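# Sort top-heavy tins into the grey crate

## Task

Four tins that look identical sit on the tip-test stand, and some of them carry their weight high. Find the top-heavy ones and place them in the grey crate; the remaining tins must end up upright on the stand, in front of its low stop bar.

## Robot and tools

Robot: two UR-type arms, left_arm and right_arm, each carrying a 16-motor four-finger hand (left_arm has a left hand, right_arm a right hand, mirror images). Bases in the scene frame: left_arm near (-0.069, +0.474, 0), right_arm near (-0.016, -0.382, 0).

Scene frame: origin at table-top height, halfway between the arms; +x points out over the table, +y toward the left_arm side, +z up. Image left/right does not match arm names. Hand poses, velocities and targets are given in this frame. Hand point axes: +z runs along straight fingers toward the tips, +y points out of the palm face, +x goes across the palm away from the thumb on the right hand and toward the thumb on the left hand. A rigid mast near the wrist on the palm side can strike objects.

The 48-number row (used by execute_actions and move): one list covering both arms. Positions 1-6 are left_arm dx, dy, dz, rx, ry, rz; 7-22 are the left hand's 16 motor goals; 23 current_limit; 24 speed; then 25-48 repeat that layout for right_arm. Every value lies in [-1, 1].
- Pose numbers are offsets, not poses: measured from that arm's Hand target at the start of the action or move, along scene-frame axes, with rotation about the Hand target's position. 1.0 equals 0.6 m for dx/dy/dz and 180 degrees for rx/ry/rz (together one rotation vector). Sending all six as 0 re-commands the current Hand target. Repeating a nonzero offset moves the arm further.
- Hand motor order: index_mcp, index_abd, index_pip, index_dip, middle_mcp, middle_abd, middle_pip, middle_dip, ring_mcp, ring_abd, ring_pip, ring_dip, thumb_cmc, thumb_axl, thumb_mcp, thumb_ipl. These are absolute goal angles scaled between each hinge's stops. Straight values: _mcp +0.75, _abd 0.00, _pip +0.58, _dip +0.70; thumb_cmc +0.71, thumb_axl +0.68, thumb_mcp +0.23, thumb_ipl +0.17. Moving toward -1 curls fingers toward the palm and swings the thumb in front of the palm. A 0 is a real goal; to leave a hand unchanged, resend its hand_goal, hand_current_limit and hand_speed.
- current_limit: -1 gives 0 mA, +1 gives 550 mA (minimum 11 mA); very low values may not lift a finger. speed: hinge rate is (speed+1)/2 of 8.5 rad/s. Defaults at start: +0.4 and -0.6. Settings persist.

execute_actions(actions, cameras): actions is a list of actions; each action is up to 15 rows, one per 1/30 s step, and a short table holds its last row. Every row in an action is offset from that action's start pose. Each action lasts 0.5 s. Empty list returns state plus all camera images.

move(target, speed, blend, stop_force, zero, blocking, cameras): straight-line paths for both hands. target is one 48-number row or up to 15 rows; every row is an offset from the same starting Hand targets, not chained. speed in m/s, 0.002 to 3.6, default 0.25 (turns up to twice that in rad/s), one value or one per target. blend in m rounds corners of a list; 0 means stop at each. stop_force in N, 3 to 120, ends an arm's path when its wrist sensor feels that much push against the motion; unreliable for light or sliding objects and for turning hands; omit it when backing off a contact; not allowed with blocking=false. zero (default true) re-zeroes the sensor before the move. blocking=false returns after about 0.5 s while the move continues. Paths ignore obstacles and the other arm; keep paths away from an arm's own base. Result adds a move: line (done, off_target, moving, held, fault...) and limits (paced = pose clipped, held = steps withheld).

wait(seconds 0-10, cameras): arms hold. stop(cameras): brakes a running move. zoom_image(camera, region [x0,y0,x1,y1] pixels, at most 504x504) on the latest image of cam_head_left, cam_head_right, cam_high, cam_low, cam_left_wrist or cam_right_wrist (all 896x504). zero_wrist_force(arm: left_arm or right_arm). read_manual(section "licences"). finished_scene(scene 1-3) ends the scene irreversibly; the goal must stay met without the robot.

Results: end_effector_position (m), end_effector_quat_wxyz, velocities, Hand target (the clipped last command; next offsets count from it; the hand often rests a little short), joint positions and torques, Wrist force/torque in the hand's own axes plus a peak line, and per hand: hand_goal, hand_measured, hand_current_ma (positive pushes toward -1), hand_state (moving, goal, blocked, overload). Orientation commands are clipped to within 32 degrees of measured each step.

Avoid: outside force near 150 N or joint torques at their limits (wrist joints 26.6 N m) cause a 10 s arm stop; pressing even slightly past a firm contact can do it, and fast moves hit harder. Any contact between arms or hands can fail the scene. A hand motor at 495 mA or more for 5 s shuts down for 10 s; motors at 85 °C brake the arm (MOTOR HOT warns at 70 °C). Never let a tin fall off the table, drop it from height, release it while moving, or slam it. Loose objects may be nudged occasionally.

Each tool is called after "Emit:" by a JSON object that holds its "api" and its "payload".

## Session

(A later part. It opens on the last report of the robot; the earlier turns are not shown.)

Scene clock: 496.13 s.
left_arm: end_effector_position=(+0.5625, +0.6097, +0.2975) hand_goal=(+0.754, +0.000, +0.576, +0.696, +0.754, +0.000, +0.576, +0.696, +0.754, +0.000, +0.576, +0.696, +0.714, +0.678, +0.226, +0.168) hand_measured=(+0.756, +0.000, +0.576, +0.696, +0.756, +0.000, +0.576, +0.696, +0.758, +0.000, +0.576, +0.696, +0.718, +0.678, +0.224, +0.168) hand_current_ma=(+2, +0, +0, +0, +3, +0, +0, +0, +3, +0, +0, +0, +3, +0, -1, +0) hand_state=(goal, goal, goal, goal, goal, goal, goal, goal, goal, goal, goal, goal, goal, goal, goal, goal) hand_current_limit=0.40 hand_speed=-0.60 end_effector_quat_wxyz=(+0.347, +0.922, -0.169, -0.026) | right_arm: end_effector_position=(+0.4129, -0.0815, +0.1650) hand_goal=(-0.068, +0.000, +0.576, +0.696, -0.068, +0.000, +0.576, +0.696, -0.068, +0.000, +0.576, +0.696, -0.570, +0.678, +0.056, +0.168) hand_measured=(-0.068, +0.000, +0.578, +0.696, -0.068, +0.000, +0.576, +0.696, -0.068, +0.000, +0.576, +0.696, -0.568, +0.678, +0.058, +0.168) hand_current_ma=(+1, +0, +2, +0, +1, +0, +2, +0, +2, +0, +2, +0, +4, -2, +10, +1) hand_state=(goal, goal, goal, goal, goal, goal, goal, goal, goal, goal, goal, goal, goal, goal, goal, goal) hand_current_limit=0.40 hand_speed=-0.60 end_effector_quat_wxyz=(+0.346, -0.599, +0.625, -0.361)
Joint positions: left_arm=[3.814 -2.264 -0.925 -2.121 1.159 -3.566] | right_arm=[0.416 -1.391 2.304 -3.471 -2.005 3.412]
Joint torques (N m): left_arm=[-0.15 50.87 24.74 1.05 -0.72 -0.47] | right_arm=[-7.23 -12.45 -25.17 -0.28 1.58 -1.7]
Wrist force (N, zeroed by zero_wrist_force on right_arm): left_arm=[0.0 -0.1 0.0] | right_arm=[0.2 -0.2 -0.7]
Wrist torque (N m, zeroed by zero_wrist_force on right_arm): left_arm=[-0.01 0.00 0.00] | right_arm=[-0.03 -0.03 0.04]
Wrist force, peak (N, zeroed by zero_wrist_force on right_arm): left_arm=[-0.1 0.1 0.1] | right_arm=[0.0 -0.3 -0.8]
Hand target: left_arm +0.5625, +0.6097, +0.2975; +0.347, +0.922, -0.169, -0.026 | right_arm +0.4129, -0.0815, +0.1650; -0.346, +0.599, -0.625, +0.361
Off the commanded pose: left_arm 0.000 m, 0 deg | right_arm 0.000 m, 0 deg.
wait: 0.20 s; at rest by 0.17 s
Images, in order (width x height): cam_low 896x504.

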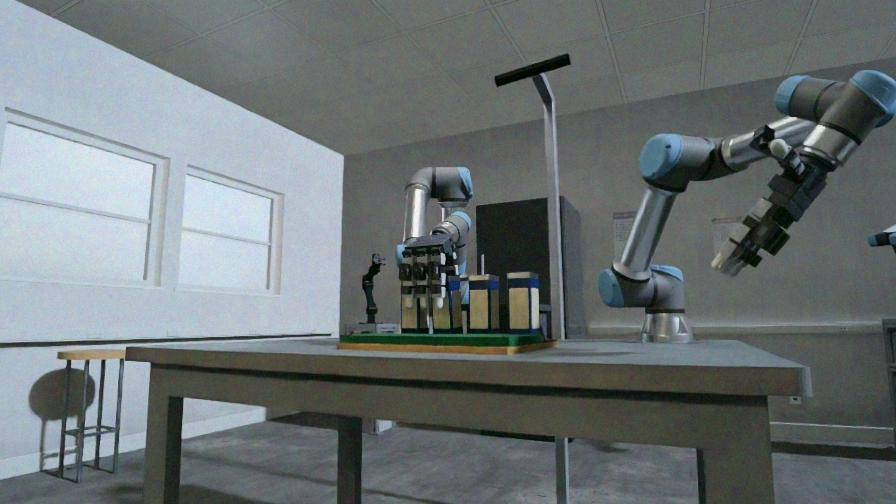

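Emit:
{"api": "move", "payload": {"target": [0,0,0,0,0,0,0.754,0,0.576,0.696,0.754,0,0.576,0.696,0.754,0,0.576,0.696,0.714,0.678,0.226,0.168,0.4,-0.6,0.0183,-0.0008,0,0,0,0,-0.068,0,0.576,0.696,-0.068,0,0.576,0.696,-0.068,0,0.576,0.696,-0.571,0.678,0.056,0.168,0.4,-0.6], "speed": 0.03}}

Emit:
{"api": "move", "payload": {"target": [0,0,0,0,0,0,0.754,0,0.576,0.696,0.754,0,0.576,0.696,0.754,0,0.576,0.696,0.714,0.678,0.226,0.168,0.4,-0.6,0.01,-0.0005,0,0,0,0,-0.068,0,0.576,0.696,-0.068,0,0.576,0.696,-0.068,0,0.576,0.696,-0.571,0.678,0.056,0.168,0.4,-0.6], "speed": 0.03}}

Emit:
{"api": "move", "payload": {"target": [0,0,0,0,0,0,0.754,0,0.576,0.696,0.754,0,0.576,0.696,0.754,0,0.576,0.696,0.714,0.678,0.226,0.168,0.4,-0.6,0.01,-0.0005,0,0,0,0,-0.068,0,0.576,0.696,-0.068,0,0.576,0.696,-0.068,0,0.576,0.696,-0.571,0.678,0.056,0.168,0.4,-0.6], "speed": 0.03, "cameras": ["cam_low","cam_head_left"]}}

Emit:
{"api": "zoom_image", "payload": {"camera": "cam_low", "region": [380, 220, 540, 360]}}

Emit:
{"api": "zoom_image", "payload": {"camera": "cam_head_left", "region": [500, 200, 680, 340]}}

Scene clock: 516.57 s.
left_arm: end_effector_position=(+0.5625, +0.6097, +0.2975) hand_goal=(+0.754, +0.000, +0.576, +0.696, +0.754, +0.000, +0.576, +0.696, +0.754, +0.000, +0.576, +0.696, +0.714, +0.678, +0.226, +0.168) hand_measured=(+0.756, +0.000, +0.576, +0.696, +0.756, +0.000, +0.576, +0.696, +0.758, +0.000, +0.576, +0.696, +0.718, +0.678, +0.224, +0.168) hand_current_ma=(+2, +0, +0, +0, +3, +0, +0, +0, +3, +0, +0, +0, +3, +0, -1, +0) hand_state=(goal, goal, goal, goal, goal, goal, goal, goal, goal, goal, goal, goal, goal, goal, goal, goal) hand_current_limit=0.40 hand_speed=-0.60 end_effector_quat_wxyz=(+0.347, +0.922, -0.169, -0.026) | right_arm: end_effector_position=(+0.4238, -0.0820, +0.1650) hand_goal=(-0.068, +0.000, +0.576, +0.696, -0.068, +0.000, +0.576, +0.696, -0.068, +0.000, +0.576, +0.696, -0.570, +0.678, +0.056, +0.168) hand_measured=(-0.068, +0.000, +0.578, +0.696, -0.068, +0.000, +0.576, +0.696, -0.068, +0.000, +0.576, +0.696, -0.568, +0.678, +0.058, +0.168) hand_current_ma=(+1, +0, +2, +0, +1, +0, +2, +0, +2, +0, +2, +0, +4, -2, +10, +1) hand_state=(goal, goal, goal, goal, goal, goal, goal, goal, goal, goal, goal, goal, goal, goal, goal, goal) hand_current_limit=0.40 hand_speed=-0.60 end_effector_quat_wxyz=(+0.346, -0.599, +0.625, -0.361)
Joint positions: left_arm=[3.814 -2.264 -0.925 -2.121 1.159 -3.566] | right_arm=[0.402 -1.376 2.284 -3.47 -1.993 3.404]
Joint torques (N m): left_arm=[-0.07 50.65 24.99 1.05 -0.75 -0.58] | right_arm=[-7.69 -13.03 -25.72 -0.29 1.58 -1.74]
Wrist force (N, zeroed by zero_wrist_force on right_arm): left_arm=[-0.2 -0.1 0.1] | right_arm=[0.2 -0.2 -0.8]
Wrist torque (N m, zeroed by zero_wrist_force on right_arm): left_arm=[-0.02 0.03 -0.02] | right_arm=[-0.02 -0.02 0.04]
Wrist force, peak (N, zeroed by zero_wrist_force on right_arm): left_arm=[-0.4 0.1 0.1] | right_arm=[0.3 -0.3 -0.9]
Hand target: left_arm +0.5625, +0.6097, +0.2975; +0.347, +0.922, -0.169, -0.026 | right_arm +0.4239, -0.0820, +0.1650; -0.346, +0.599, -0.625, +0.361
Off the commanded pose: left_arm 0.000 m, 0 deg | right_arm 0.000 m, 0 deg.
move: done

Scene clock: 517.33 s.
left_arm: end_effector_position=(+0.5625, +0.6097, +0.2975) hand_goal=(+0.754, +0.000, +0.576, +0.696, +0.754, +0.000, +0.576, +0.696, +0.754, +0.000, +0.576, +0.696, +0.714, +0.678, +0.226, +0.168) hand_measured=(+0.756, +0.000, +0.576, +0.696, +0.756, +0.000, +0.576, +0.696, +0.758, +0.000, +0.576, +0.696, +0.718, +0.678, +0.224, +0.168) hand_current_ma=(+2, +0, +0, +0, +3, +0, +0, +0, +3, +0, +0, +0, +3, +0, -1, +0) hand_state=(goal, goal, goal, goal, goal, goal, goal, goal, goal, goal, goal, goal, goal, goal, goal, goal) hand_current_limit=0.40 hand_speed=-0.60 end_effector_quat_wxyz=(+0.347, +0.922, -0.169, -0.026) | right_arm: end_effector_position=(+0.4298, -0.0823, +0.1650) hand_goal=(-0.068, +0.000, +0.576, +0.696, -0.068, +0.000, +0.576, +0.696, -0.068, +0.000, +0.576, +0.696, -0.570, +0.678, +0.056, +0.168) hand_measured=(-0.068, +0.000, +0.578, +0.696, -0.068, +0.000, +0.576, +0.696, -0.068, +0.000, +0.576, +0.696, -0.568, +0.678, +0.058, +0.168) hand_current_ma=(+1, +0, +2, +0, +1, +0, +2, +0, +2, +0, +2, +0, +4, -2, +10, +1) hand_state=(goal, goal, goal, goal, goal, goal, goal, goal, goal, goal, goal, goal, goal, goal, goal, goal) hand_current_limit=0.40 hand_speed=-0.60 end_effector_quat_wxyz=(+0.346, -0.599, +0.625, -0.361)
Joint positions: left_arm=[3.814 -2.264 -0.925 -2.121 1.159 -3.566] | right_arm=[0.395 -1.367 2.273 -3.469 -1.987 3.399]
Joint torques (N m): left_arm=[0.21 51.5 25.42 1.03 -0.57 -0.64] | right_arm=[-6.16 -13.76 -25.83 -0.32 1.68 -1.71]
Wrist force (N, zeroed by zero_wrist_force on right_arm): left_arm=[0.0 0.1 -0.1] | right_arm=[0.0 -0.1 -0.5]
Wrist torque (N m, zeroed by zero_wrist_force on right_arm): left_arm=[0.02 0.01 -0.01] | right_arm=[-0.03 0.00 0.04]
Wrist force, peak (N, zeroed by zero_wrist_force on right_arm): left_arm=[-0.2 -0.1 0.2] | right_arm=[0.2 -0.3 -0.9]
Hand target: left_arm +0.5625, +0.6097, +0.2975; +0.347, +0.922, -0.169, -0.026 | right_arm +0.4299, -0.0823, +0.1650; -0.346, +0.599, -0.625, +0.361
Off the commanded pose: left_arm 0.000 m, 0 deg | right_arm 0.000 m, 0 deg.
move: done

Scene clock: 518.10 s.
left_arm: end_effector_position=(+0.5625, +0.6097, +0.2975) hand_goal=(+0.754, +0.000, +0.576, +0.696, +0.754, +0.000, +0.576, +0.696, +0.754, +0.000, +0.576, +0.696, +0.714, +0.678, +0.226, +0.168) hand_measured=(+0.756, +0.000, +0.576, +0.696, +0.756, +0.000, +0.576, +0.696, +0.758, +0.000, +0.576, +0.696, +0.718, +0.678, +0.224, +0.168) hand_current_ma=(+2, +0, +0, +0, +3, +0, +0, +0, +3, +0, +0, +0, +3, +0, -1, +0) hand_state=(goal, goal, goal, goal, goal, goal, goal, goal, goal, goal, goal, goal, goal, goal, goal, goal) hand_current_limit=0.40 hand_speed=-0.60 end_effector_quat_wxyz=(+0.347, +0.922, -0.169, -0.026) | right_arm: end_effector_position=(+0.4358, -0.0826, +0.1650) hand_goal=(-0.068, +0.000, +0.576, +0.696, -0.068, +0.000, +0.576, +0.696, -0.068, +0.000, +0.576, +0.696, -0.570, +0.678, +0.056, +0.168) hand_measured=(-0.068, +0.000, +0.578, +0.696, -0.068, +0.000, +0.576, +0.696, -0.068, +0.000, +0.576, +0.696, -0.568, +0.678, +0.058, +0.168) hand_current_ma=(+1, +0, +2, +0, +1, +0, +2, +0, +2, +0, +2, +0, +4, -2, +10, +1) hand_state=(goal, goal, goal, goal, goal, goal, goal, goal, goal, goal, goal, goal, goal, goal, goal, goal) hand_current_limit=0.40 hand_speed=-0.60 end_effector_quat_wxyz=(+0.346, -0.599, +0.625, -0.361)
Joint positions: left_arm=[3.814 -2.264 -0.925 -2.121 1.159 -3.566] | right_arm=[0.387 -1.358 2.261 -3.468 -1.98 3.395]
Joint torques (N m): left_arm=[-0.42 51.21 25.28 1.24 -0.62 -0.53] | right_arm=[-7.93 -13.6 -25.94 -0.27 1.55 -1.58]
Wrist force (N, zeroed by zero_wrist_force on right_arm): left_arm=[0.0 0.0 0.1] | right_arm=[0.2 0.1 -0.6]
Wrist torque (N m, zeroed by zero_wrist_force on right_arm): left_arm=[0.02 0.00 -0.01] | right_arm=[0.01 -0.02 0.06]
Wrist force, peak (N, zeroed by zero_wrist_force on right_arm): left_arm=[-0.3 0.0 0.2] | right_arm=[0.2 -0.3 -0.7]
Hand target: left_arm +0.5625, +0.6097, +0.2975; +0.347, +0.922, -0.169, -0.026 | right_arm +0.4359, -0.0826, +0.1650; -0.346, +0.599, -0.625, +0.361
Off the commanded pose: left_arm 0.000 m, 0 deg | right_arm 0.000 m, 0 deg.
move: done
Images, in order (width x height): cam_head_left 896x504, cam_low 896x504.

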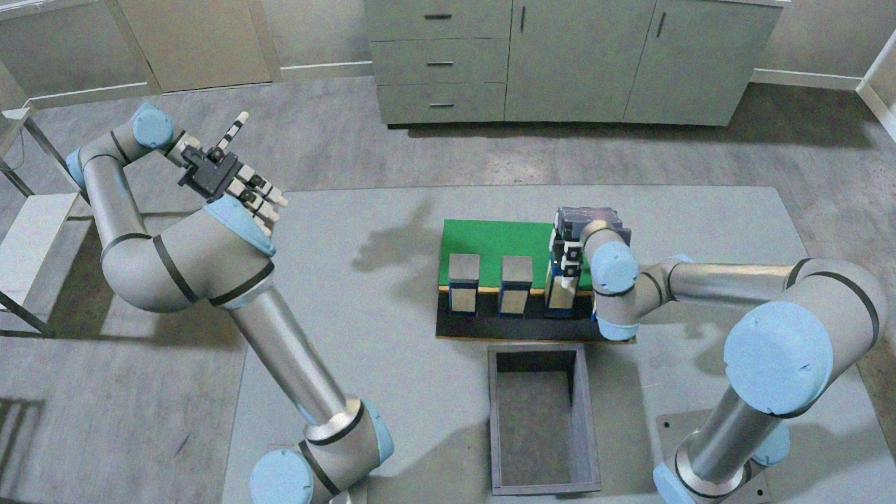

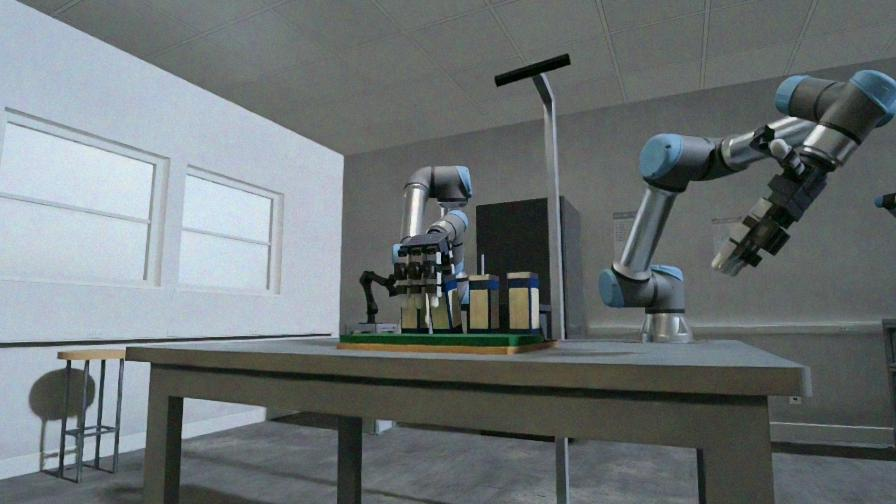

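Scaled by 3.150 from the camera's 896x504 image, which has a finer 1280x720 frame.

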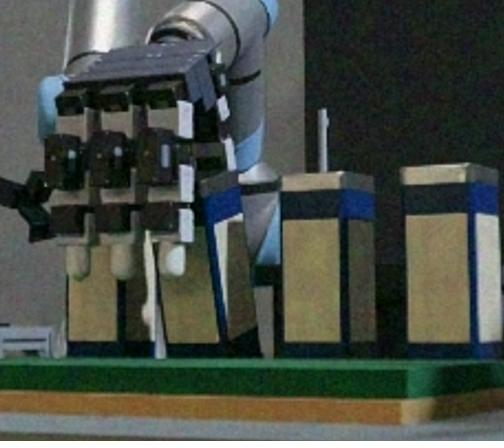

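Scaled by 2.800 from the camera's 896x504 image, which has a finer 1280x720 frame.

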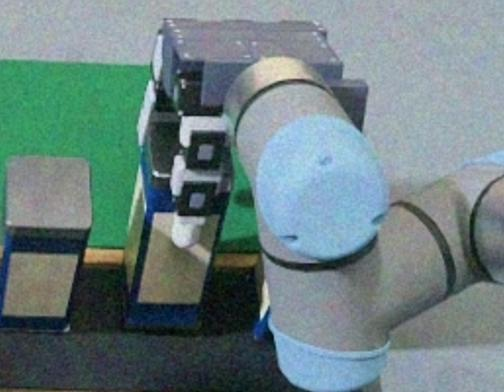

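Emit:
{"api": "move", "payload": {"target": [0,0,0,0,0,0,0.754,0,0.576,0.696,0.754,0,0.576,0.696,0.754,0,0.576,0.696,0.714,0.678,0.226,0.168,0.4,-0.6,0.01,-0.0005,0,0,0,0,-0.068,0,0.576,0.696,-0.068,0,0.576,0.696,-0.068,0,0.576,0.696,-0.571,0.678,0.056,0.168,0.4,-0.6], "speed": 0.03}}

Emit:
{"api": "move", "payload": {"target": [0,0,0,0,0,0,0.754,0,0.576,0.696,0.754,0,0.576,0.696,0.754,0,0.576,0.696,0.714,0.678,0.226,0.168,0.4,-0.6,0.01,-0.0005,0,0,0,0,-0.068,0,0.576,0.696,-0.068,0,0.576,0.696,-0.068,0,0.576,0.696,-0.571,0.678,0.056,0.168,0.4,-0.6], "speed": 0.03}}

Emit:
{"api": "move", "payload": {"target": [0,0,0,0,0,0,0.754,0,0.576,0.696,0.754,0,0.576,0.696,0.754,0,0.576,0.696,0.714,0.678,0.226,0.168,0.4,-0.6,0.01,-0.0005,0,0,0,0,-0.068,0,0.576,0.696,-0.068,0,0.576,0.696,-0.068,0,0.576,0.696,-0.571,0.678,0.056,0.168,0.4,-0.6], "speed": 0.03, "cameras": ["cam_low"]}}

Emit:
{"api": "zoom_image", "payload": {"camera": "cam_low", "region": [380, 220, 540, 360]}}

Scene clock: 531.13 s.
left_arm: end_effector_position=(+0.5625, +0.6097, +0.2975) hand_goal=(+0.754, +0.000, +0.576, +0.696, +0.754, +0.000, +0.576, +0.696, +0.754, +0.000, +0.576, +0.696, +0.714, +0.678, +0.226, +0.168) hand_measured=(+0.756, +0.000, +0.576, +0.696, +0.756, +0.000, +0.576, +0.696, +0.758, +0.000, +0.576, +0.696, +0.718, +0.678, +0.224, +0.168) hand_current_ma=(+2, +0, +0, +0, +3, +0, +0, +0, +3, +0, +0, +0, +3, +0, -1, +0) hand_state=(goal, goal, goal, goal, goal, goal, goal, goal, goal, goal, goal, goal, goal, goal, goal, goal) hand_current_limit=0.40 hand_speed=-0.60 end_effector_quat_wxyz=(+0.347, +0.922, -0.169, -0.026) | right_arm: end_effector_position=(+0.4418, -0.0829, +0.1650) hand_goal=(-0.068, +0.000, +0.576, +0.696, -0.068, +0.000, +0.576, +0.696, -0.068, +0.000, +0.576, +0.696, -0.570, +0.678, +0.056, +0.168) hand_measured=(-0.068, +0.000, +0.578, +0.696, -0.068, +0.000, +0.576, +0.696, -0.068, +0.000, +0.576, +0.696, -0.568, +0.678, +0.064, +0.170) hand_current_ma=(+1, +0, +2, +0, +1, +0, +2, +0, +2, +0, +2, +0, +4, -2, +28, +9) hand_state=(goal, goal, goal, goal, goal, goal, goal, goal, goal, goal, goal, goal, goal, goal, goal, goal) hand_current_limit=0.40 hand_speed=-0.60 end_effector_quat_wxyz=(+0.346, -0.599, +0.625, -0.361)
Joint positions: left_arm=[3.814 -2.264 -0.925 -2.121 1.159 -3.566] | right_arm=[0.38 -1.349 2.25 -3.467 -1.974 3.391]
Joint torques (N m): left_arm=[-0.26 51.36 25.74 1.2 -0.77 -0.67] | right_arm=[-7.92 -14.52 -25.14 -0.27 1.48 -1.74]
Wrist force (N, zeroed by zero_wrist_force on right_arm): left_arm=[0.0 -0.1 0.0] | right_arm=[0.1 -0.6 -1.0]
Wrist torque (N m, zeroed by zero_wrist_force on right_arm): left_arm=[0.00 0.00 -0.01] | right_arm=[-0.10 -0.02 0.05]
Wrist force, peak (N, zeroed by zero_wrist_force on right_arm): left_arm=[-0.3 0.1 0.2] | right_arm=[0.0 -0.6 -1.2]
Hand target: left_arm +0.5625, +0.6097, +0.2975; +0.347, +0.922, -0.169, -0.026 | right_arm +0.4419, -0.0829, +0.1650; -0.346, +0.599, -0.625, +0.361
Off the commanded pose: left_arm 0.000 m, 0 deg | right_arm 0.000 m, 0 deg.
move: done

Scene clock: 531.90 s.
left_arm: end_effector_position=(+0.5625, +0.6097, +0.2975) hand_goal=(+0.754, +0.000, +0.576, +0.696, +0.754, +0.000, +0.576, +0.696, +0.754, +0.000, +0.576, +0.696, +0.714, +0.678, +0.226, +0.168) hand_measured=(+0.756, +0.000, +0.576, +0.696, +0.756, +0.000, +0.576, +0.696, +0.758, +0.000, +0.576, +0.696, +0.718, +0.678, +0.224, +0.168) hand_current_ma=(+2, +0, +0, +0, +3, +0, +0, +0, +3, +0, +0, +0, +3, +0, -1, +0) hand_state=(goal, goal, goal, goal, goal, goal, goal, goal, goal, goal, goal, goal, goal, goal, goal, goal) hand_current_limit=0.40 hand_speed=-0.60 end_effector_quat_wxyz=(+0.347, +0.922, -0.169, -0.026) | right_arm: end_effector_position=(+0.4478, -0.0832, +0.1650) hand_goal=(-0.068, +0.000, +0.576, +0.696, -0.068, +0.000, +0.576, +0.696, -0.068, +0.000, +0.576, +0.696, -0.570, +0.678, +0.056, +0.168) hand_measured=(-0.068, +0.000, +0.578, +0.696, -0.068, +0.000, +0.576, +0.696, -0.068, +0.000, +0.576, +0.696, -0.568, +0.678, +0.064, +0.172) hand_current_ma=(+1, +0, +2, +0, +1, +0, +2, +0, +2, +0, +2, +0, +4, -2, +30, +11) hand_state=(goal, goal, goal, goal, goal, goal, goal, goal, goal, goal, goal, goal, goal, goal, goal, goal) hand_current_limit=0.40 hand_speed=-0.60 end_effector_quat_wxyz=(+0.346, -0.599, +0.625, -0.361)
Joint positions: left_arm=[3.814 -2.264 -0.925 -2.121 1.159 -3.566] | right_arm=[0.373 -1.341 2.238 -3.465 -1.969 3.387]
Joint torques (N m): left_arm=[-0.25 51.02 24.81 1.1 -0.73 -0.59] | right_arm=[-7.08 -14.88 -25.99 -0.29 1.57 -1.62]
Wrist force (N, zeroed by zero_wrist_force on right_arm): left_arm=[0.1 0.0 0.2] | right_arm=[0.0 -0.4 -1.6]
Wrist torque (N m, zeroed by zero_wrist_force on right_arm): left_arm=[0.00 0.00 0.00] | right_arm=[-0.15 0.07 0.02]
Wrist force, peak (N, zeroed by zero_wrist_force on right_arm): left_arm=[-0.2 -0.2 0.1] | right_arm=[0.0 -1.0 -2.5]
Hand target: left_arm +0.5625, +0.6097, +0.2975; +0.347, +0.922, -0.169, -0.026 | right_arm +0.4479, -0.0832, +0.1650; -0.346, +0.599, -0.625, +0.361
Off the commanded pose: left_arm 0.000 m, 0 deg | right_arm 0.000 m, 0 deg.
move: done

Scene clock: 532.67 s.
left_arm: end_effector_position=(+0.5625, +0.6097, +0.2975) hand_goal=(+0.754, +0.000, +0.576, +0.696, +0.754, +0.000, +0.576, +0.696, +0.754, +0.000, +0.576, +0.696, +0.714, +0.678, +0.226, +0.168) hand_measured=(+0.756, +0.000, +0.576, +0.696, +0.756, +0.000, +0.576, +0.696, +0.758, +0.000, +0.576, +0.696, +0.718, +0.678, +0.224, +0.168) hand_current_ma=(+2, +0, +0, +0, +3, +0, +0, +0, +3, +0, +0, +0, +3, +0, -1, +0) hand_state=(goal, goal, goal, goal, goal, goal, goal, goal, goal, goal, goal, goal, goal, goal, goal, goal) hand_current_limit=0.40 hand_speed=-0.60 end_effector_quat_wxyz=(+0.347, +0.922, -0.169, -0.026) | right_arm: end_effector_position=(+0.4538, -0.0835, +0.1650) hand_goal=(-0.068, +0.000, +0.576, +0.696, -0.068, +0.000, +0.576, +0.696, -0.068, +0.000, +0.576, +0.696, -0.570, +0.678, +0.056, +0.168) hand_measured=(-0.068, +0.000, +0.578, +0.696, -0.068, +0.000, +0.576, +0.696, -0.068, +0.000, +0.576, +0.696, -0.568, +0.678, +0.064, +0.172) hand_current_ma=(+1, +0, +2, +0, +1, +0, +2, +0, +2, +0, +2, +0, +4, -2, +30, +11) hand_state=(goal, goal, goal, goal, goal, goal, goal, goal, goal, goal, goal, goal, goal, goal, goal, goal) hand_current_limit=0.40 hand_speed=-0.60 end_effector_quat_wxyz=(+0.346, -0.599, +0.625, -0.361)
Joint positions: left_arm=[3.814 -2.264 -0.925 -2.121 1.159 -3.566] | right_arm=[0.366 -1.332 2.226 -3.464 -1.963 3.383]
Joint torques (N m): left_arm=[-0.23 51.03 25.72 1.21 -0.84 -0.58] | right_arm=[-7.5 -14.98 -25.43 -0.17 1.75 -1.71]
Wrist force (N, zeroed by zero_wrist_force on right_arm): left_arm=[-0.1 -0.2 -0.1] | right_arm=[0.0 -0.6 -1.5]
Wrist torque (N m, zeroed by zero_wrist_force on right_arm): left_arm=[-0.01 0.01 -0.01] | right_arm=[-0.12 0.06 0.03]
Wrist force, peak (N, zeroed by zero_wrist_force on right_arm): left_arm=[-0.2 -0.1 0.3] | right_arm=[0.2 -0.9 -2.2]
Hand target: left_arm +0.5625, +0.6097, +0.2975; +0.347, +0.922, -0.169, -0.026 | right_arm +0.4539, -0.0835, +0.1650; -0.346, +0.599, -0.625, +0.361
Off the commanded pose: left_arm 0.000 m, 0 deg | right_arm 0.000 m, 0 deg.
move: done
Images, in order (width x height): cam_low 896x504.

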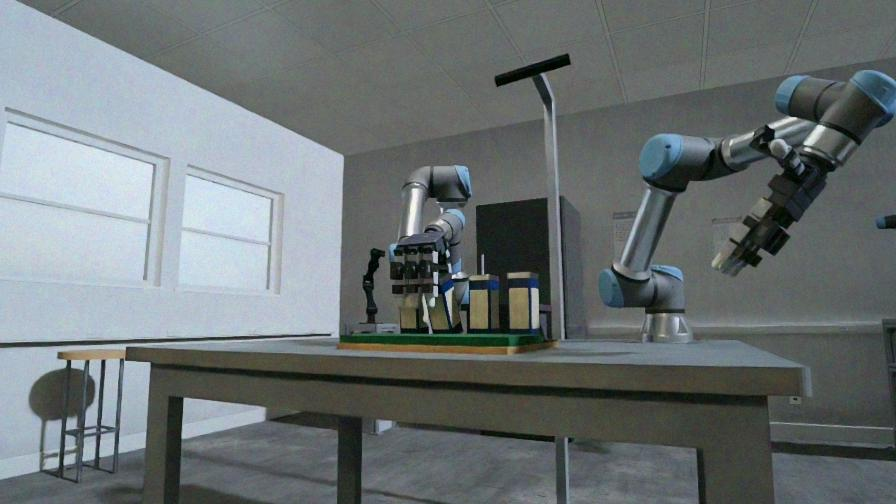

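Scaled by 3.150 from the camera's 896x504 image, which has a finer 1280x720 frame.

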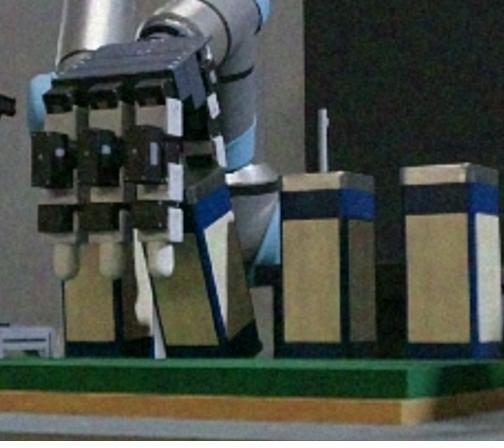

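Emit:
{"api": "move", "payload": {"target": [0,0,0,0,0,0,0.754,0,0.576,0.696,0.754,0,0.576,0.696,0.754,0,0.576,0.696,0.714,0.678,0.226,0.168,0.4,-0.6,-0.03,0.0015,0,0,0,0,-0.068,0,0.576,0.696,-0.068,0,0.576,0.696,-0.068,0,0.576,0.696,-0.571,0.678,0.056,0.168,0.4,-0.6], "speed": 0.03, "cameras": ["cam_low","cam_high","cam_right_wrist","cam_head_right"]}}

Emit:
{"api": "zoom_image", "payload": {"camera": "cam_low", "region": [380, 220, 540, 360]}}

Emit:
{"api": "zoom_image", "payload": {"camera": "cam_high", "region": [340, 100, 540, 260]}}

Emit:
{"api": "zoom_image", "payload": {"camera": "cam_head_right", "region": [480, 180, 720, 400]}}

Scene clock: 559.77 s.
left_arm: end_effector_position=(+0.5625, +0.6097, +0.2975) hand_goal=(+0.754, +0.000, +0.576, +0.696, +0.754, +0.000, +0.576, +0.696, +0.754, +0.000, +0.576, +0.696, +0.714, +0.678, +0.226, +0.168) hand_measured=(+0.756, +0.000, +0.576, +0.696, +0.756, +0.000, +0.576, +0.696, +0.758, +0.000, +0.576, +0.696, +0.718, +0.678, +0.224, +0.168) hand_current_ma=(+2, +0, +0, +0, +3, +0, +0, +0, +3, +0, +0, +0, +3, +0, -1, +0) hand_state=(goal, goal, goal, goal, goal, goal, goal, goal, goal, goal, goal, goal, goal, goal, goal, goal) hand_current_limit=0.40 hand_speed=-0.60 end_effector_quat_wxyz=(+0.347, +0.922, -0.169, -0.026) | right_arm: end_effector_position=(+0.4360, -0.0826, +0.1650) hand_goal=(-0.068, +0.000, +0.576, +0.696, -0.068, +0.000, +0.576, +0.696, -0.068, +0.000, +0.576, +0.696, -0.570, +0.678, +0.056, +0.168) hand_measured=(-0.068, +0.000, +0.578, +0.696, -0.068, +0.000, +0.576, +0.696, -0.068, +0.000, +0.576, +0.696, -0.568, +0.678, +0.062, +0.172) hand_current_ma=(+1, +0, +2, +0, +1, +0, +2, +0, +2, +0, +2, +0, +4, -2, +25, +11) hand_state=(goal, goal, goal, goal, goal, goal, goal, goal, goal, goal, goal, goal, goal, goal, goal, goal) hand_current_limit=0.40 hand_speed=-0.60 end_effector_quat_wxyz=(+0.346, -0.599, +0.625, -0.361)
Joint positions: left_arm=[3.814 -2.264 -0.925 -2.121 1.159 -3.566] | right_arm=[0.387 -1.358 2.261 -3.468 -1.98 3.395]
Joint torques (N m): left_arm=[-0.15 51.04 25.42 1.25 -0.66 -0.75] | right_arm=[6.34 -34 -5.91 -4.28 -2.53 1.79]
Wrist force (N, zeroed by zero_wrist_force on right_arm): left_arm=[-0.1 0.0 0.0] | right_arm=[0.0 0.1 -0.3]
Wrist torque (N m, zeroed by zero_wrist_force on right_arm): left_arm=[0.00 0.01 -0.01] | right_arm=[-0.01 0.00 -0.09]
Wrist force, peak (N, zeroed by zero_wrist_force on right_arm): left_arm=[-0.3 0.2 0.2] | right_arm=[0.0 -1.3 -2.2]
Hand target: left_arm +0.5625, +0.6097, +0.2975; +0.347, +0.922, -0.169, -0.026 | right_arm +0.4359, -0.0826, +0.1650; -0.346, +0.599, -0.625, +0.361
Off the commanded pose: left_arm 0.000 m, 0 deg | right_arm 0.000 m, 0 deg.
move: done
camera_calibration:
cam_right_wrist: T_world_to_cam=[[-0.281048, 0.795273, -0.537171, 0.305597], [-0.309626, 0.45466, 0.835114, -0.00768831], [0.908374, 0.401029, 0.118456, -0.254951], [0, 0, 0, 1]] pos_world=[0.315098, -0.137294, 0.200779]
Images, in order (width x height): cam_head_right 896x504, cam_high 896x504, cam_low 896x504, cam_right_wrist 896x504.

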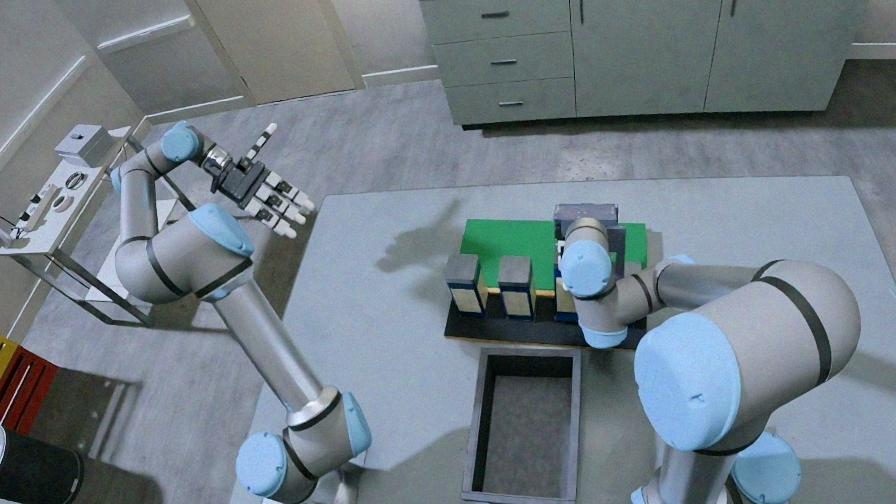

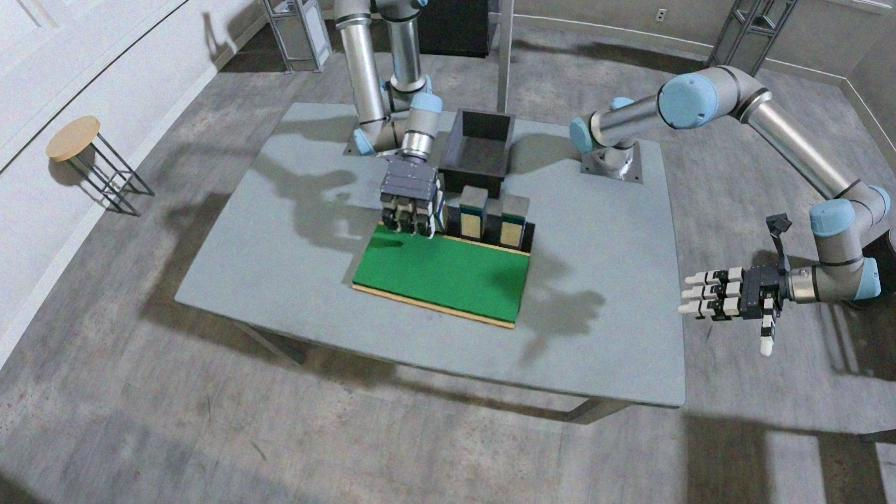

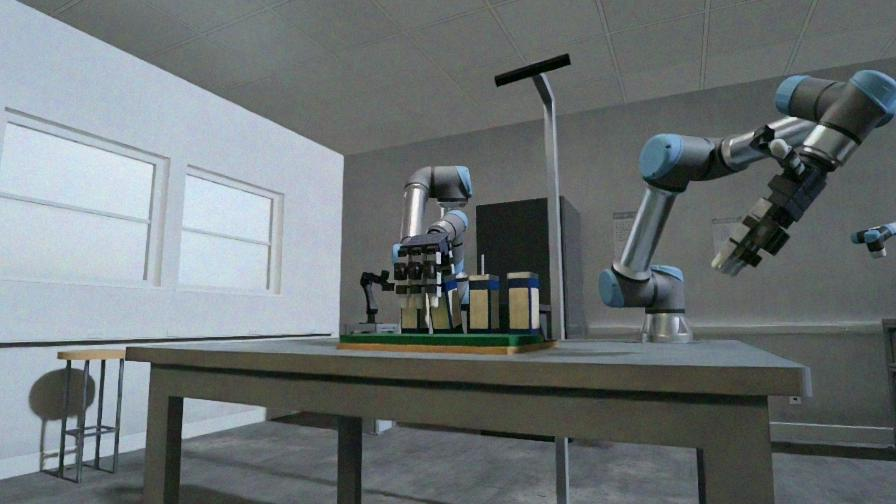

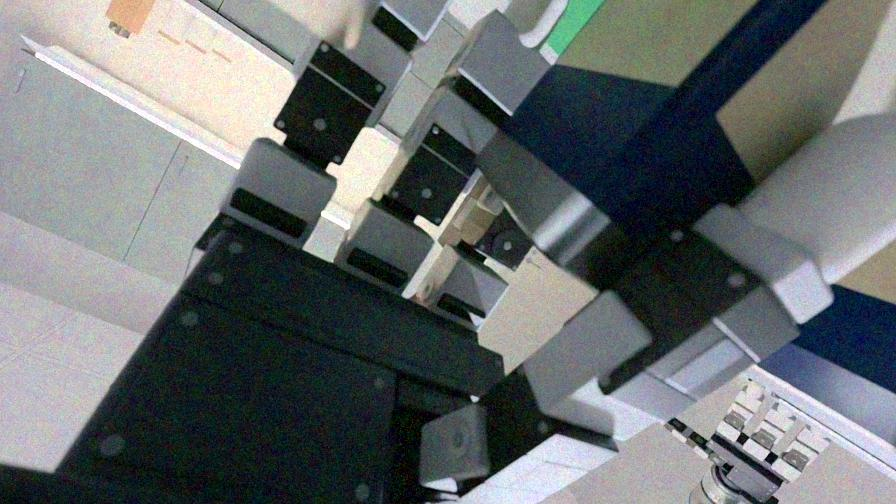

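Scaled by 3.150 from the camera's 896x504 image, which has a finer 1280x720 frame.

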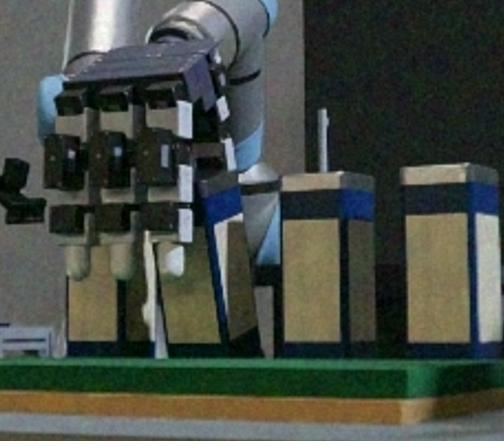

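Scaled by 2.520 from the camera's 896x504 image, which has a finer 1280x720 frame.

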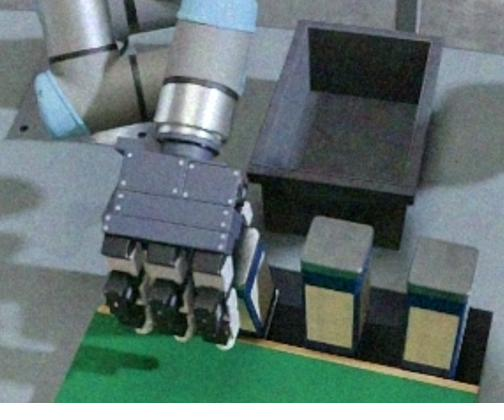

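Scaled by 2.100 from the camera's 896x504 image, which has a finer 1280x720 frame.

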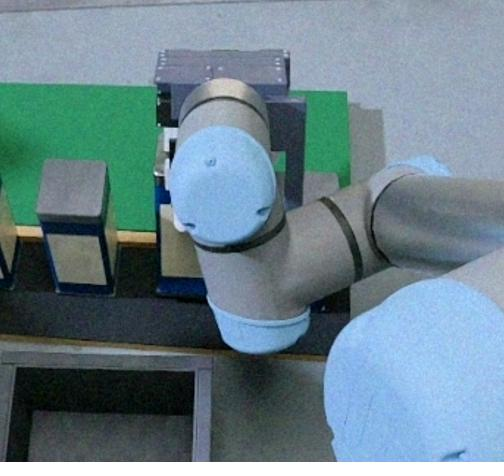

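Emit:
{"api": "move", "payload": {"target": [[0,0,0,0,0,0,0.754,0,0.576,0.696,0.754,0,0.576,0.696,0.754,0,0.576,0.696,0.714,0.678,0.226,0.168,0.4,-0.6,-0.0715,0.0033,0,0,0,0,-0.068,0,0.576,0.696,-0.068,0,0.576,0.696,-0.068,0,0.576,0.696,-0.571,0.678,0.056,0.168,0.4,-0.6],[0,0,0,0,0,0,0.754,0,0.576,0.696,0.754,0,0.576,0.696,0.754,0,0.576,0.696,0.714,0.678,0.226,0.168,0.4,-0.6,-0.0715,0.0033,0.1833,0,0,0,-0.068,0,0.576,0.696,-0.068,0,0.576,0.696,-0.068,0,0.576,0.696,-0.571,0.678,0.056,0.168,0.4,-0.6],[0,0,0,0,0,0,0.754,0,0.576,0.696,0.754,0,0.576,0.696,0.754,0,0.576,0.696,0.714,0.678,0.226,0.168,0.4,-0.6,-0.1032,0.0043,0.1833,0.0038,0.0833,0,0.137,0,0.576,0.696,0.137,0,0.576,0.696,0.137,0,0.576,0.696,-0.571,0.678,-0.09,0.168,0.4,-0.6]], "speed": [0.04,0.2,0.2], "cameras": ["cam_head_left","cam_low"]}}

Emit:
{"api": "zoom_image", "payload": {"camera": "cam_head_left", "region": [430, 180, 680, 340]}}

Emit:
{"api": "zoom_image", "payload": {"camera": "cam_low", "region": [360, 200, 560, 360]}}

Scene clock: 609.17 s.
left_arm: end_effector_position=(+0.5625, +0.6097, +0.2975) hand_goal=(+0.754, +0.000, +0.576, +0.696, +0.754, +0.000, +0.576, +0.696, +0.754, +0.000, +0.576, +0.696, +0.714, +0.678, +0.226, +0.168) hand_measured=(+0.756, +0.000, +0.576, +0.696, +0.756, +0.000, +0.576, +0.696, +0.758, +0.000, +0.576, +0.696, +0.718, +0.678, +0.224, +0.168) hand_current_ma=(+2, +0, +0, +0, +3, +0, +0, +0, +3, +0, +0, +0, +3, +0, -1, +0) hand_state=(goal, goal, goal, goal, goal, goal, goal, goal, goal, goal, goal, goal, goal, goal, goal, goal) hand_current_limit=0.40 hand_speed=-0.60 end_effector_quat_wxyz=(+0.347, +0.922, -0.169, -0.026) | right_arm: end_effector_position=(+0.3740, -0.0800, +0.2750) hand_goal=(+0.138, +0.000, +0.576, +0.696, +0.138, +0.000, +0.576, +0.696, +0.138, +0.000, +0.576, +0.696, -0.570, +0.678, -0.090, +0.168) hand_measured=(+0.134, +0.000, +0.578, +0.696, +0.134, +0.000, +0.576, +0.696, +0.134, +0.000, +0.576, +0.696, -0.568, +0.678, -0.090, +0.170) hand_current_ma=(-10, +0, +2, +0, -10, +0, +2, +0, -11, +0, +2, +0, +4, -2, +2, +5) hand_state=(goal, goal, goal, goal, goal, goal, goal, goal, goal, goal, goal, goal, goal, goal, goal, goal) hand_current_limit=0.40 hand_speed=-0.60 end_effector_quat_wxyz=(+0.265, -0.639, +0.667, -0.276)
Joint positions: left_arm=[3.814 -2.264 -0.925 -2.121 1.159 -3.566] | right_arm=[0.396 -1.701 2.1 -2.693 -1.907 3.5]
Joint torques (N m): left_arm=[-0.06 51.5 25.38 1.11 -0.63 -0.68] | right_arm=[-7.41 -5.75 -31.78 -0.5 1.6 1.76]
Wrist force (N, zeroed by zero_wrist_force on right_arm): left_arm=[-0.1 0.0 -0.1] | right_arm=[0.0 -0.3 -0.3]
Wrist torque (N m, zeroed by zero_wrist_force on right_arm): left_arm=[0.02 0.02 -0.02] | right_arm=[0.02 0.02 -0.05]
Wrist force, peak (N, zeroed by zero_wrist_force on right_arm): left_arm=[-0.3 0.2 0.0] | right_arm=[0.3 1.3 0.7]
Hand target: left_arm +0.5625, +0.6097, +0.2975; +0.347, +0.922, -0.169, -0.026 | right_arm +0.3740, -0.0800, +0.2750; -0.265, +0.639, -0.667, +0.276
Off the commanded pose: left_arm 0.000 m, 0 deg | right_arm 0.000 m, 0 deg.
move: done
Images, in order (width x height): cam_head_left 896x504, cam_low 896x504.

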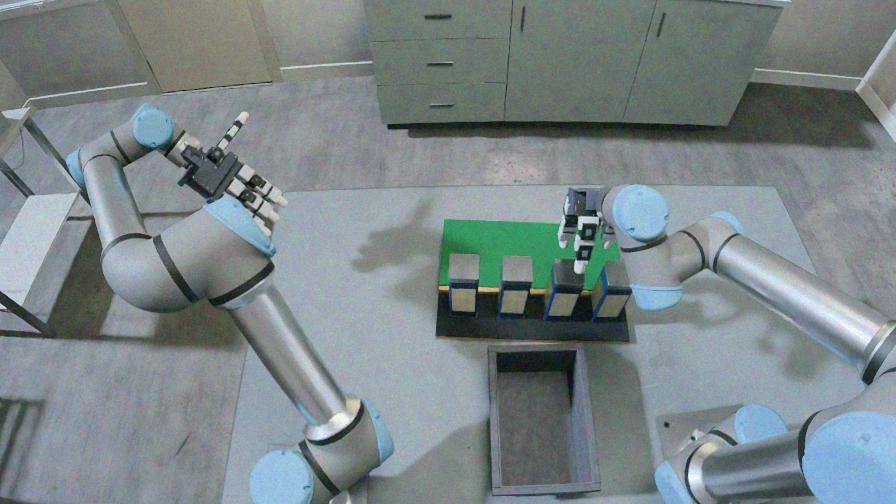

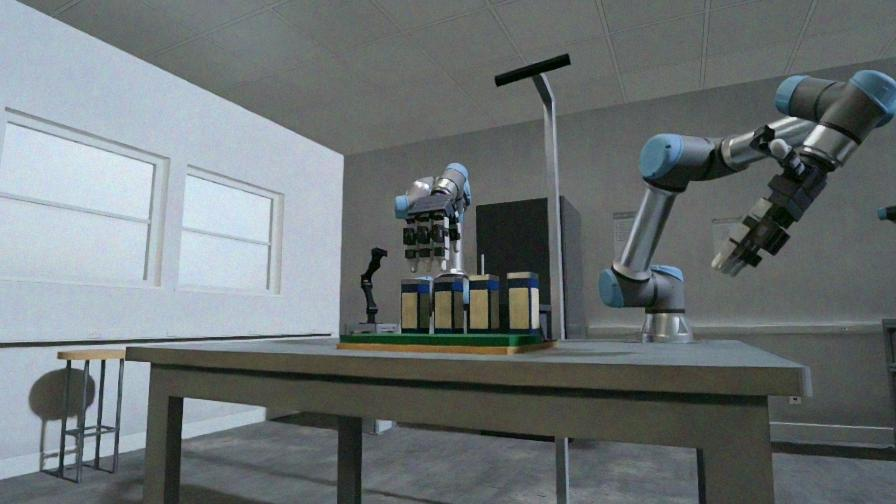

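Scaled by 2.016 from the camera's 896x504 image, which has a finer 1280x720 frame.

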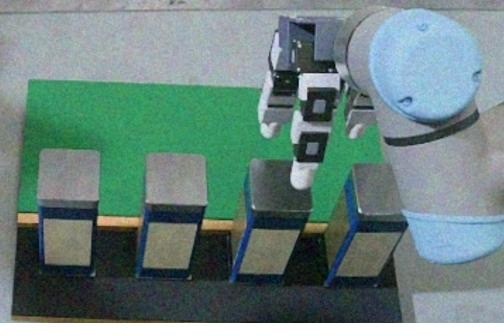

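Scaled by 2.520 from the camera's 896x504 image, which has a finer 1280x720 frame.

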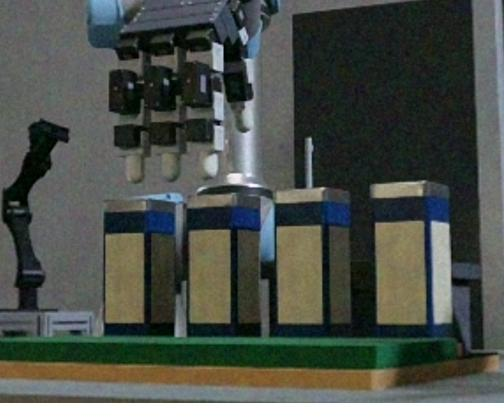

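Emit:
{"api": "move", "payload": {"target": [[0,0,0,0,0,0,0.754,0,0.576,0.696,0.754,0,0.576,0.696,0.754,0,0.576,0.696,0.714,0.678,0.226,0.168,0.4,-0.6,0.0083,0.1823,0,0,0,0,0.137,0,0.576,0.696,0.137,0,0.576,0.696,0.137,0,0.576,0.696,-0.571,0.678,-0.09,0.168,0.4,-0.6],[0,0,0,0,0,0,0.754,0,0.576,0.696,0.754,0,0.576,0.696,0.754,0,0.576,0.696,0.714,0.678,0.226,0.168,0.4,-0.6,0.0083,0.1823,-0.2,0,0,0,0.137,0,0.576,0.696,0.137,0,0.576,0.696,0.137,0,0.576,0.696,-0.571,0.678,-0.09,0.168,0.4,-0.6]], "speed": [0.2,0.12], "cameras": ["cam_head_left","cam_low"]}}

Emit:
{"api": "zoom_image", "payload": {"camera": "cam_head_left", "region": [430, 180, 680, 340]}}

Emit:
{"api": "zoom_image", "payload": {"camera": "cam_low", "region": [360, 200, 560, 360]}}

Emit:
{"api": "zero_wrist_force", "payload": {"arm": "right_arm"}}

Emit:
{"api": "move", "payload": {"target": [0,0,0,0,0,0,0.754,0,0.576,0.696,0.754,0,0.576,0.696,0.754,0,0.576,0.696,0.714,0.678,0.226,0.168,0.4,-0.6,0.04,-0.0018,0,0,0,0,0.137,0,0.576,0.696,0.137,0,0.576,0.696,0.137,0,0.576,0.696,-0.571,0.678,-0.09,0.168,0.4,-0.6], "speed": 0.03, "cameras": ["cam_low"]}}

Emit:
{"api": "zoom_image", "payload": {"camera": "cam_low", "region": [360, 200, 560, 360]}}

Scene clock: 638.93 s.
left_arm: end_effector_position=(+0.5625, +0.6097, +0.2975) hand_goal=(+0.754, +0.000, +0.576, +0.696, +0.754, +0.000, +0.576, +0.696, +0.754, +0.000, +0.576, +0.696, +0.714, +0.678, +0.226, +0.168) hand_measured=(+0.756, +0.000, +0.576, +0.696, +0.756, +0.000, +0.576, +0.696, +0.758, +0.000, +0.576, +0.696, +0.718, +0.678, +0.224, +0.168) hand_current_ma=(+2, +0, +0, +0, +3, +0, +0, +0, +3, +0, +0, +0, +3, +0, -1, +0) hand_state=(goal, goal, goal, goal, goal, goal, goal, goal, goal, goal, goal, goal, goal, goal, goal, goal) hand_current_limit=0.40 hand_speed=-0.60 end_effector_quat_wxyz=(+0.347, +0.922, -0.169, -0.026) | right_arm: end_effector_position=(+0.3790, +0.0293, +0.1551) hand_goal=(+0.138, +0.000, +0.576, +0.696, +0.138, +0.000, +0.576, +0.696, +0.138, +0.000, +0.576, +0.696, -0.570, +0.678, -0.090, +0.168) hand_measured=(+0.134, +0.000, +0.578, +0.696, +0.134, +0.000, +0.576, +0.696, +0.134, +0.000, +0.576, +0.696, -0.568, +0.678, -0.090, +0.170) hand_current_ma=(-9, +0, +2, +0, -10, +0, +2, +0, -10, +0, +2, +0, +4, -2, +2, +5) hand_state=(goal, goal, goal, goal, goal, goal, goal, goal, goal, goal, goal, goal, goal, goal, goal, goal) hand_current_limit=0.40 hand_speed=-0.60 end_effector_quat_wxyz=(+0.265, -0.639, +0.667, -0.276)
Joint positions: left_arm=[3.814 -2.264 -0.925 -2.121 1.159 -3.566] | right_arm=[0.609 -1.339 2.06 -2.945 -2.043 3.679]
Joint torques (N m): left_arm=[0.25 52.07 24.62 1.15 -0.72 -0.76] | right_arm=[6.13 -16.68 -8.49 -4.53 1.38 -1.72]
Wrist force (N, zeroed by zero_wrist_force on right_arm): left_arm=[0.0 0.1 0.0] | right_arm=[0.0 -0.7 -0.2]
Wrist torque (N m, zeroed by zero_wrist_force on right_arm): left_arm=[0.02 0.00 -0.01] | right_arm=[-0.04 0.03 -0.04]
Wrist force, peak (N, zeroed by zero_wrist_force on right_arm): left_arm=[-0.1 0.0 0.3] | right_arm=[0.2 -1.3 -0.6]
Hand target: left_arm +0.5625, +0.6097, +0.2975; +0.347, +0.922, -0.169, -0.026 | right_arm +0.3790, +0.0294, +0.1550; -0.265, +0.639, -0.667, +0.276
Off the commanded pose: left_arm 0.000 m, 0 deg | right_arm 0.000 m, 0 deg.
move: done
Images, in order (width x height): cam_head_left 896x504, cam_low 896x504.

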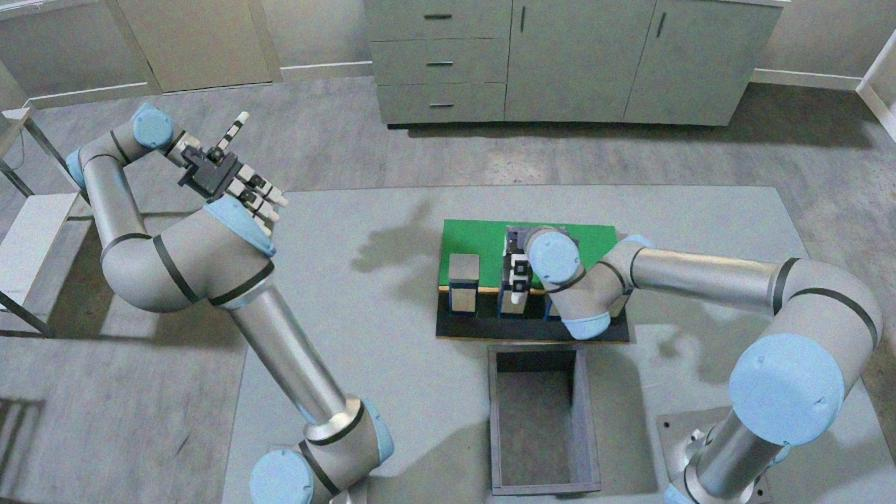

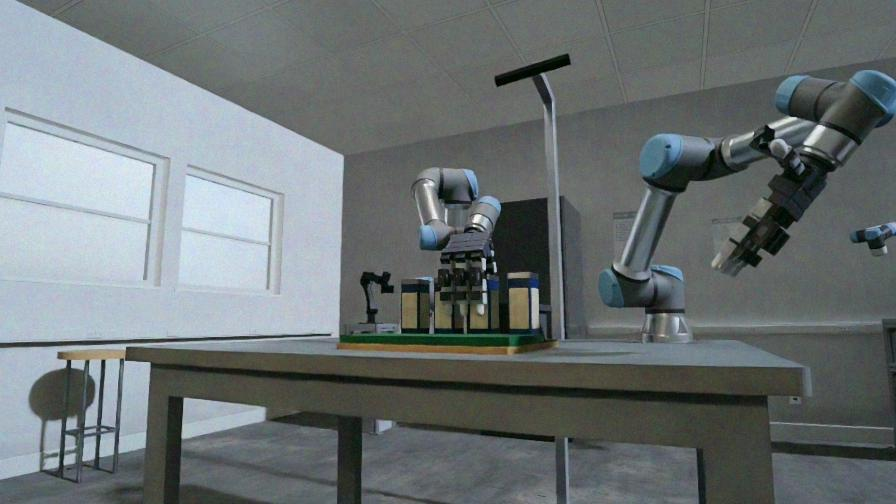

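Scaled by 2.016 from the camera's 896x504 image, which has a finer 1280x720 frame.

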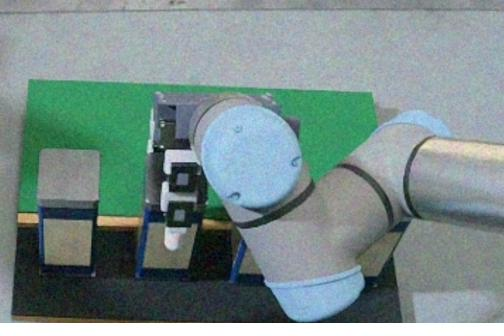

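Scaled by 2.520 from the camera's 896x504 image, which has a finer 1280x720 frame.

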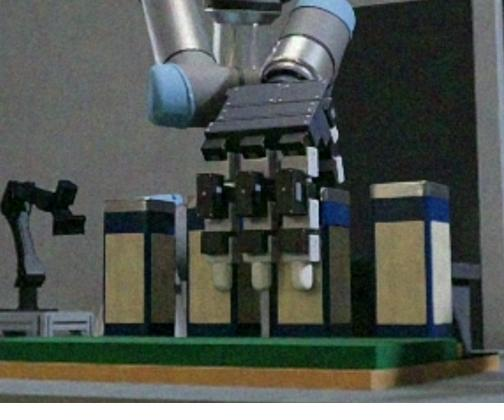

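Wrist force sensor zeroed.

Scene clock: 640.10 s.
left_arm: end_effector_position=(+0.5625, +0.6097, +0.2975) hand_goal=(+0.754, +0.000, +0.576, +0.696, +0.754, +0.000, +0.576, +0.696, +0.754, +0.000, +0.576, +0.696, +0.714, +0.678, +0.226, +0.168) hand_measured=(+0.756, +0.000, +0.576, +0.696, +0.756, +0.000, +0.576, +0.696, +0.758, +0.000, +0.576, +0.696, +0.718, +0.678, +0.224, +0.168) hand_current_ma=(+2, +0, +0, +0, +3, +0, +0, +0, +3, +0, +0, +0, +3, +0, -1, +0) hand_state=(goal, goal, goal, goal, goal, goal, goal, goal, goal, goal, goal, goal, goal, goal, goal, goal) hand_current_limit=0.40 hand_speed=-0.60 end_effector_quat_wxyz=(+0.347, +0.922, -0.169, -0.026) | right_arm: end_effector_position=(+0.4028, +0.0283, +0.1550) hand_goal=(+0.138, +0.000, +0.576, +0.696, +0.138, +0.000, +0.576, +0.696, +0.138, +0.000, +0.576, +0.696, -0.570, +0.678, -0.090, +0.168) hand_measured=(+0.134, +0.000, +0.578, +0.696, +0.134, +0.000, +0.576, +0.696, +0.134, +0.000, +0.576, +0.696, -0.568, +0.678, -0.086, +0.170) hand_current_ma=(-9, +0, +2, +0, -10, +0, +2, +0, -10, +0, +2, +0, +4, -2, +11, +5) hand_state=(goal, goal, goal, goal, goal, goal, goal, goal, goal, goal, goal, goal, goal, goal, goal, goal) hand_current_limit=0.40 hand_speed=-0.60 end_effector_quat_wxyz=(+0.265, -0.639, +0.667, -0.276)
Joint positions: left_arm=[3.814 -2.264 -0.925 -2.121 1.159 -3.566] | right_arm=[0.578 -1.307 2.021 -2.95 -2.024 3.651]
Joint torques (N m): left_arm=[-0.03 52.25 25.72 1.18 -0.77 -0.78] | right_arm=[-7.04 -18 -28.57 -4.53 1.38 -1.59]
Wrist force (N, zeroed by zero_wrist_force on right_arm): left_arm=[0.1 0.1 0.0] | right_arm=[0.3 0.4 -0.5]
Wrist torque (N m, zeroed by zero_wrist_force on right_arm): left_arm=[0.01 0.00 0.00] | right_arm=[0.05 -0.03 0.12]
Wrist force, peak (N, zeroed by zero_wrist_force on right_arm): left_arm=[-0.2 -0.1 0.4] | right_arm=[0.1 0.5 -1.0]
Hand target: left_arm +0.5625, +0.6097, +0.2975; +0.347, +0.922, -0.169, -0.026 | right_arm +0.4030, +0.0283, +0.1550; -0.265, +0.639, -0.667, +0.276
Off the commanded pose: left_arm 0.000 m, 0 deg | right_arm 0.000 m, 0 deg.
move: done
Images, in order (width x height): cam_low 896x504.

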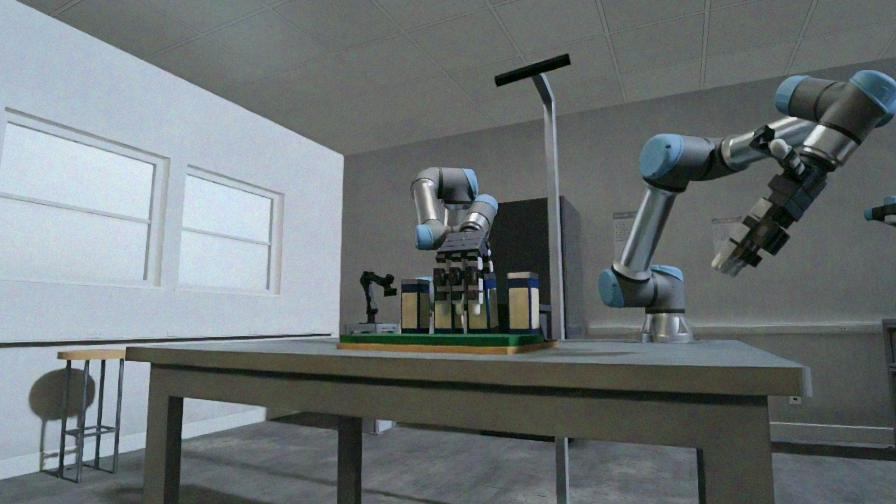

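Scaled by 2.520 from the camera's 896x504 image, which has a finer 1280x720 frame.

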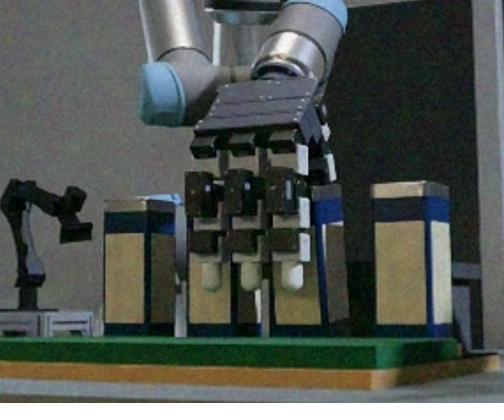

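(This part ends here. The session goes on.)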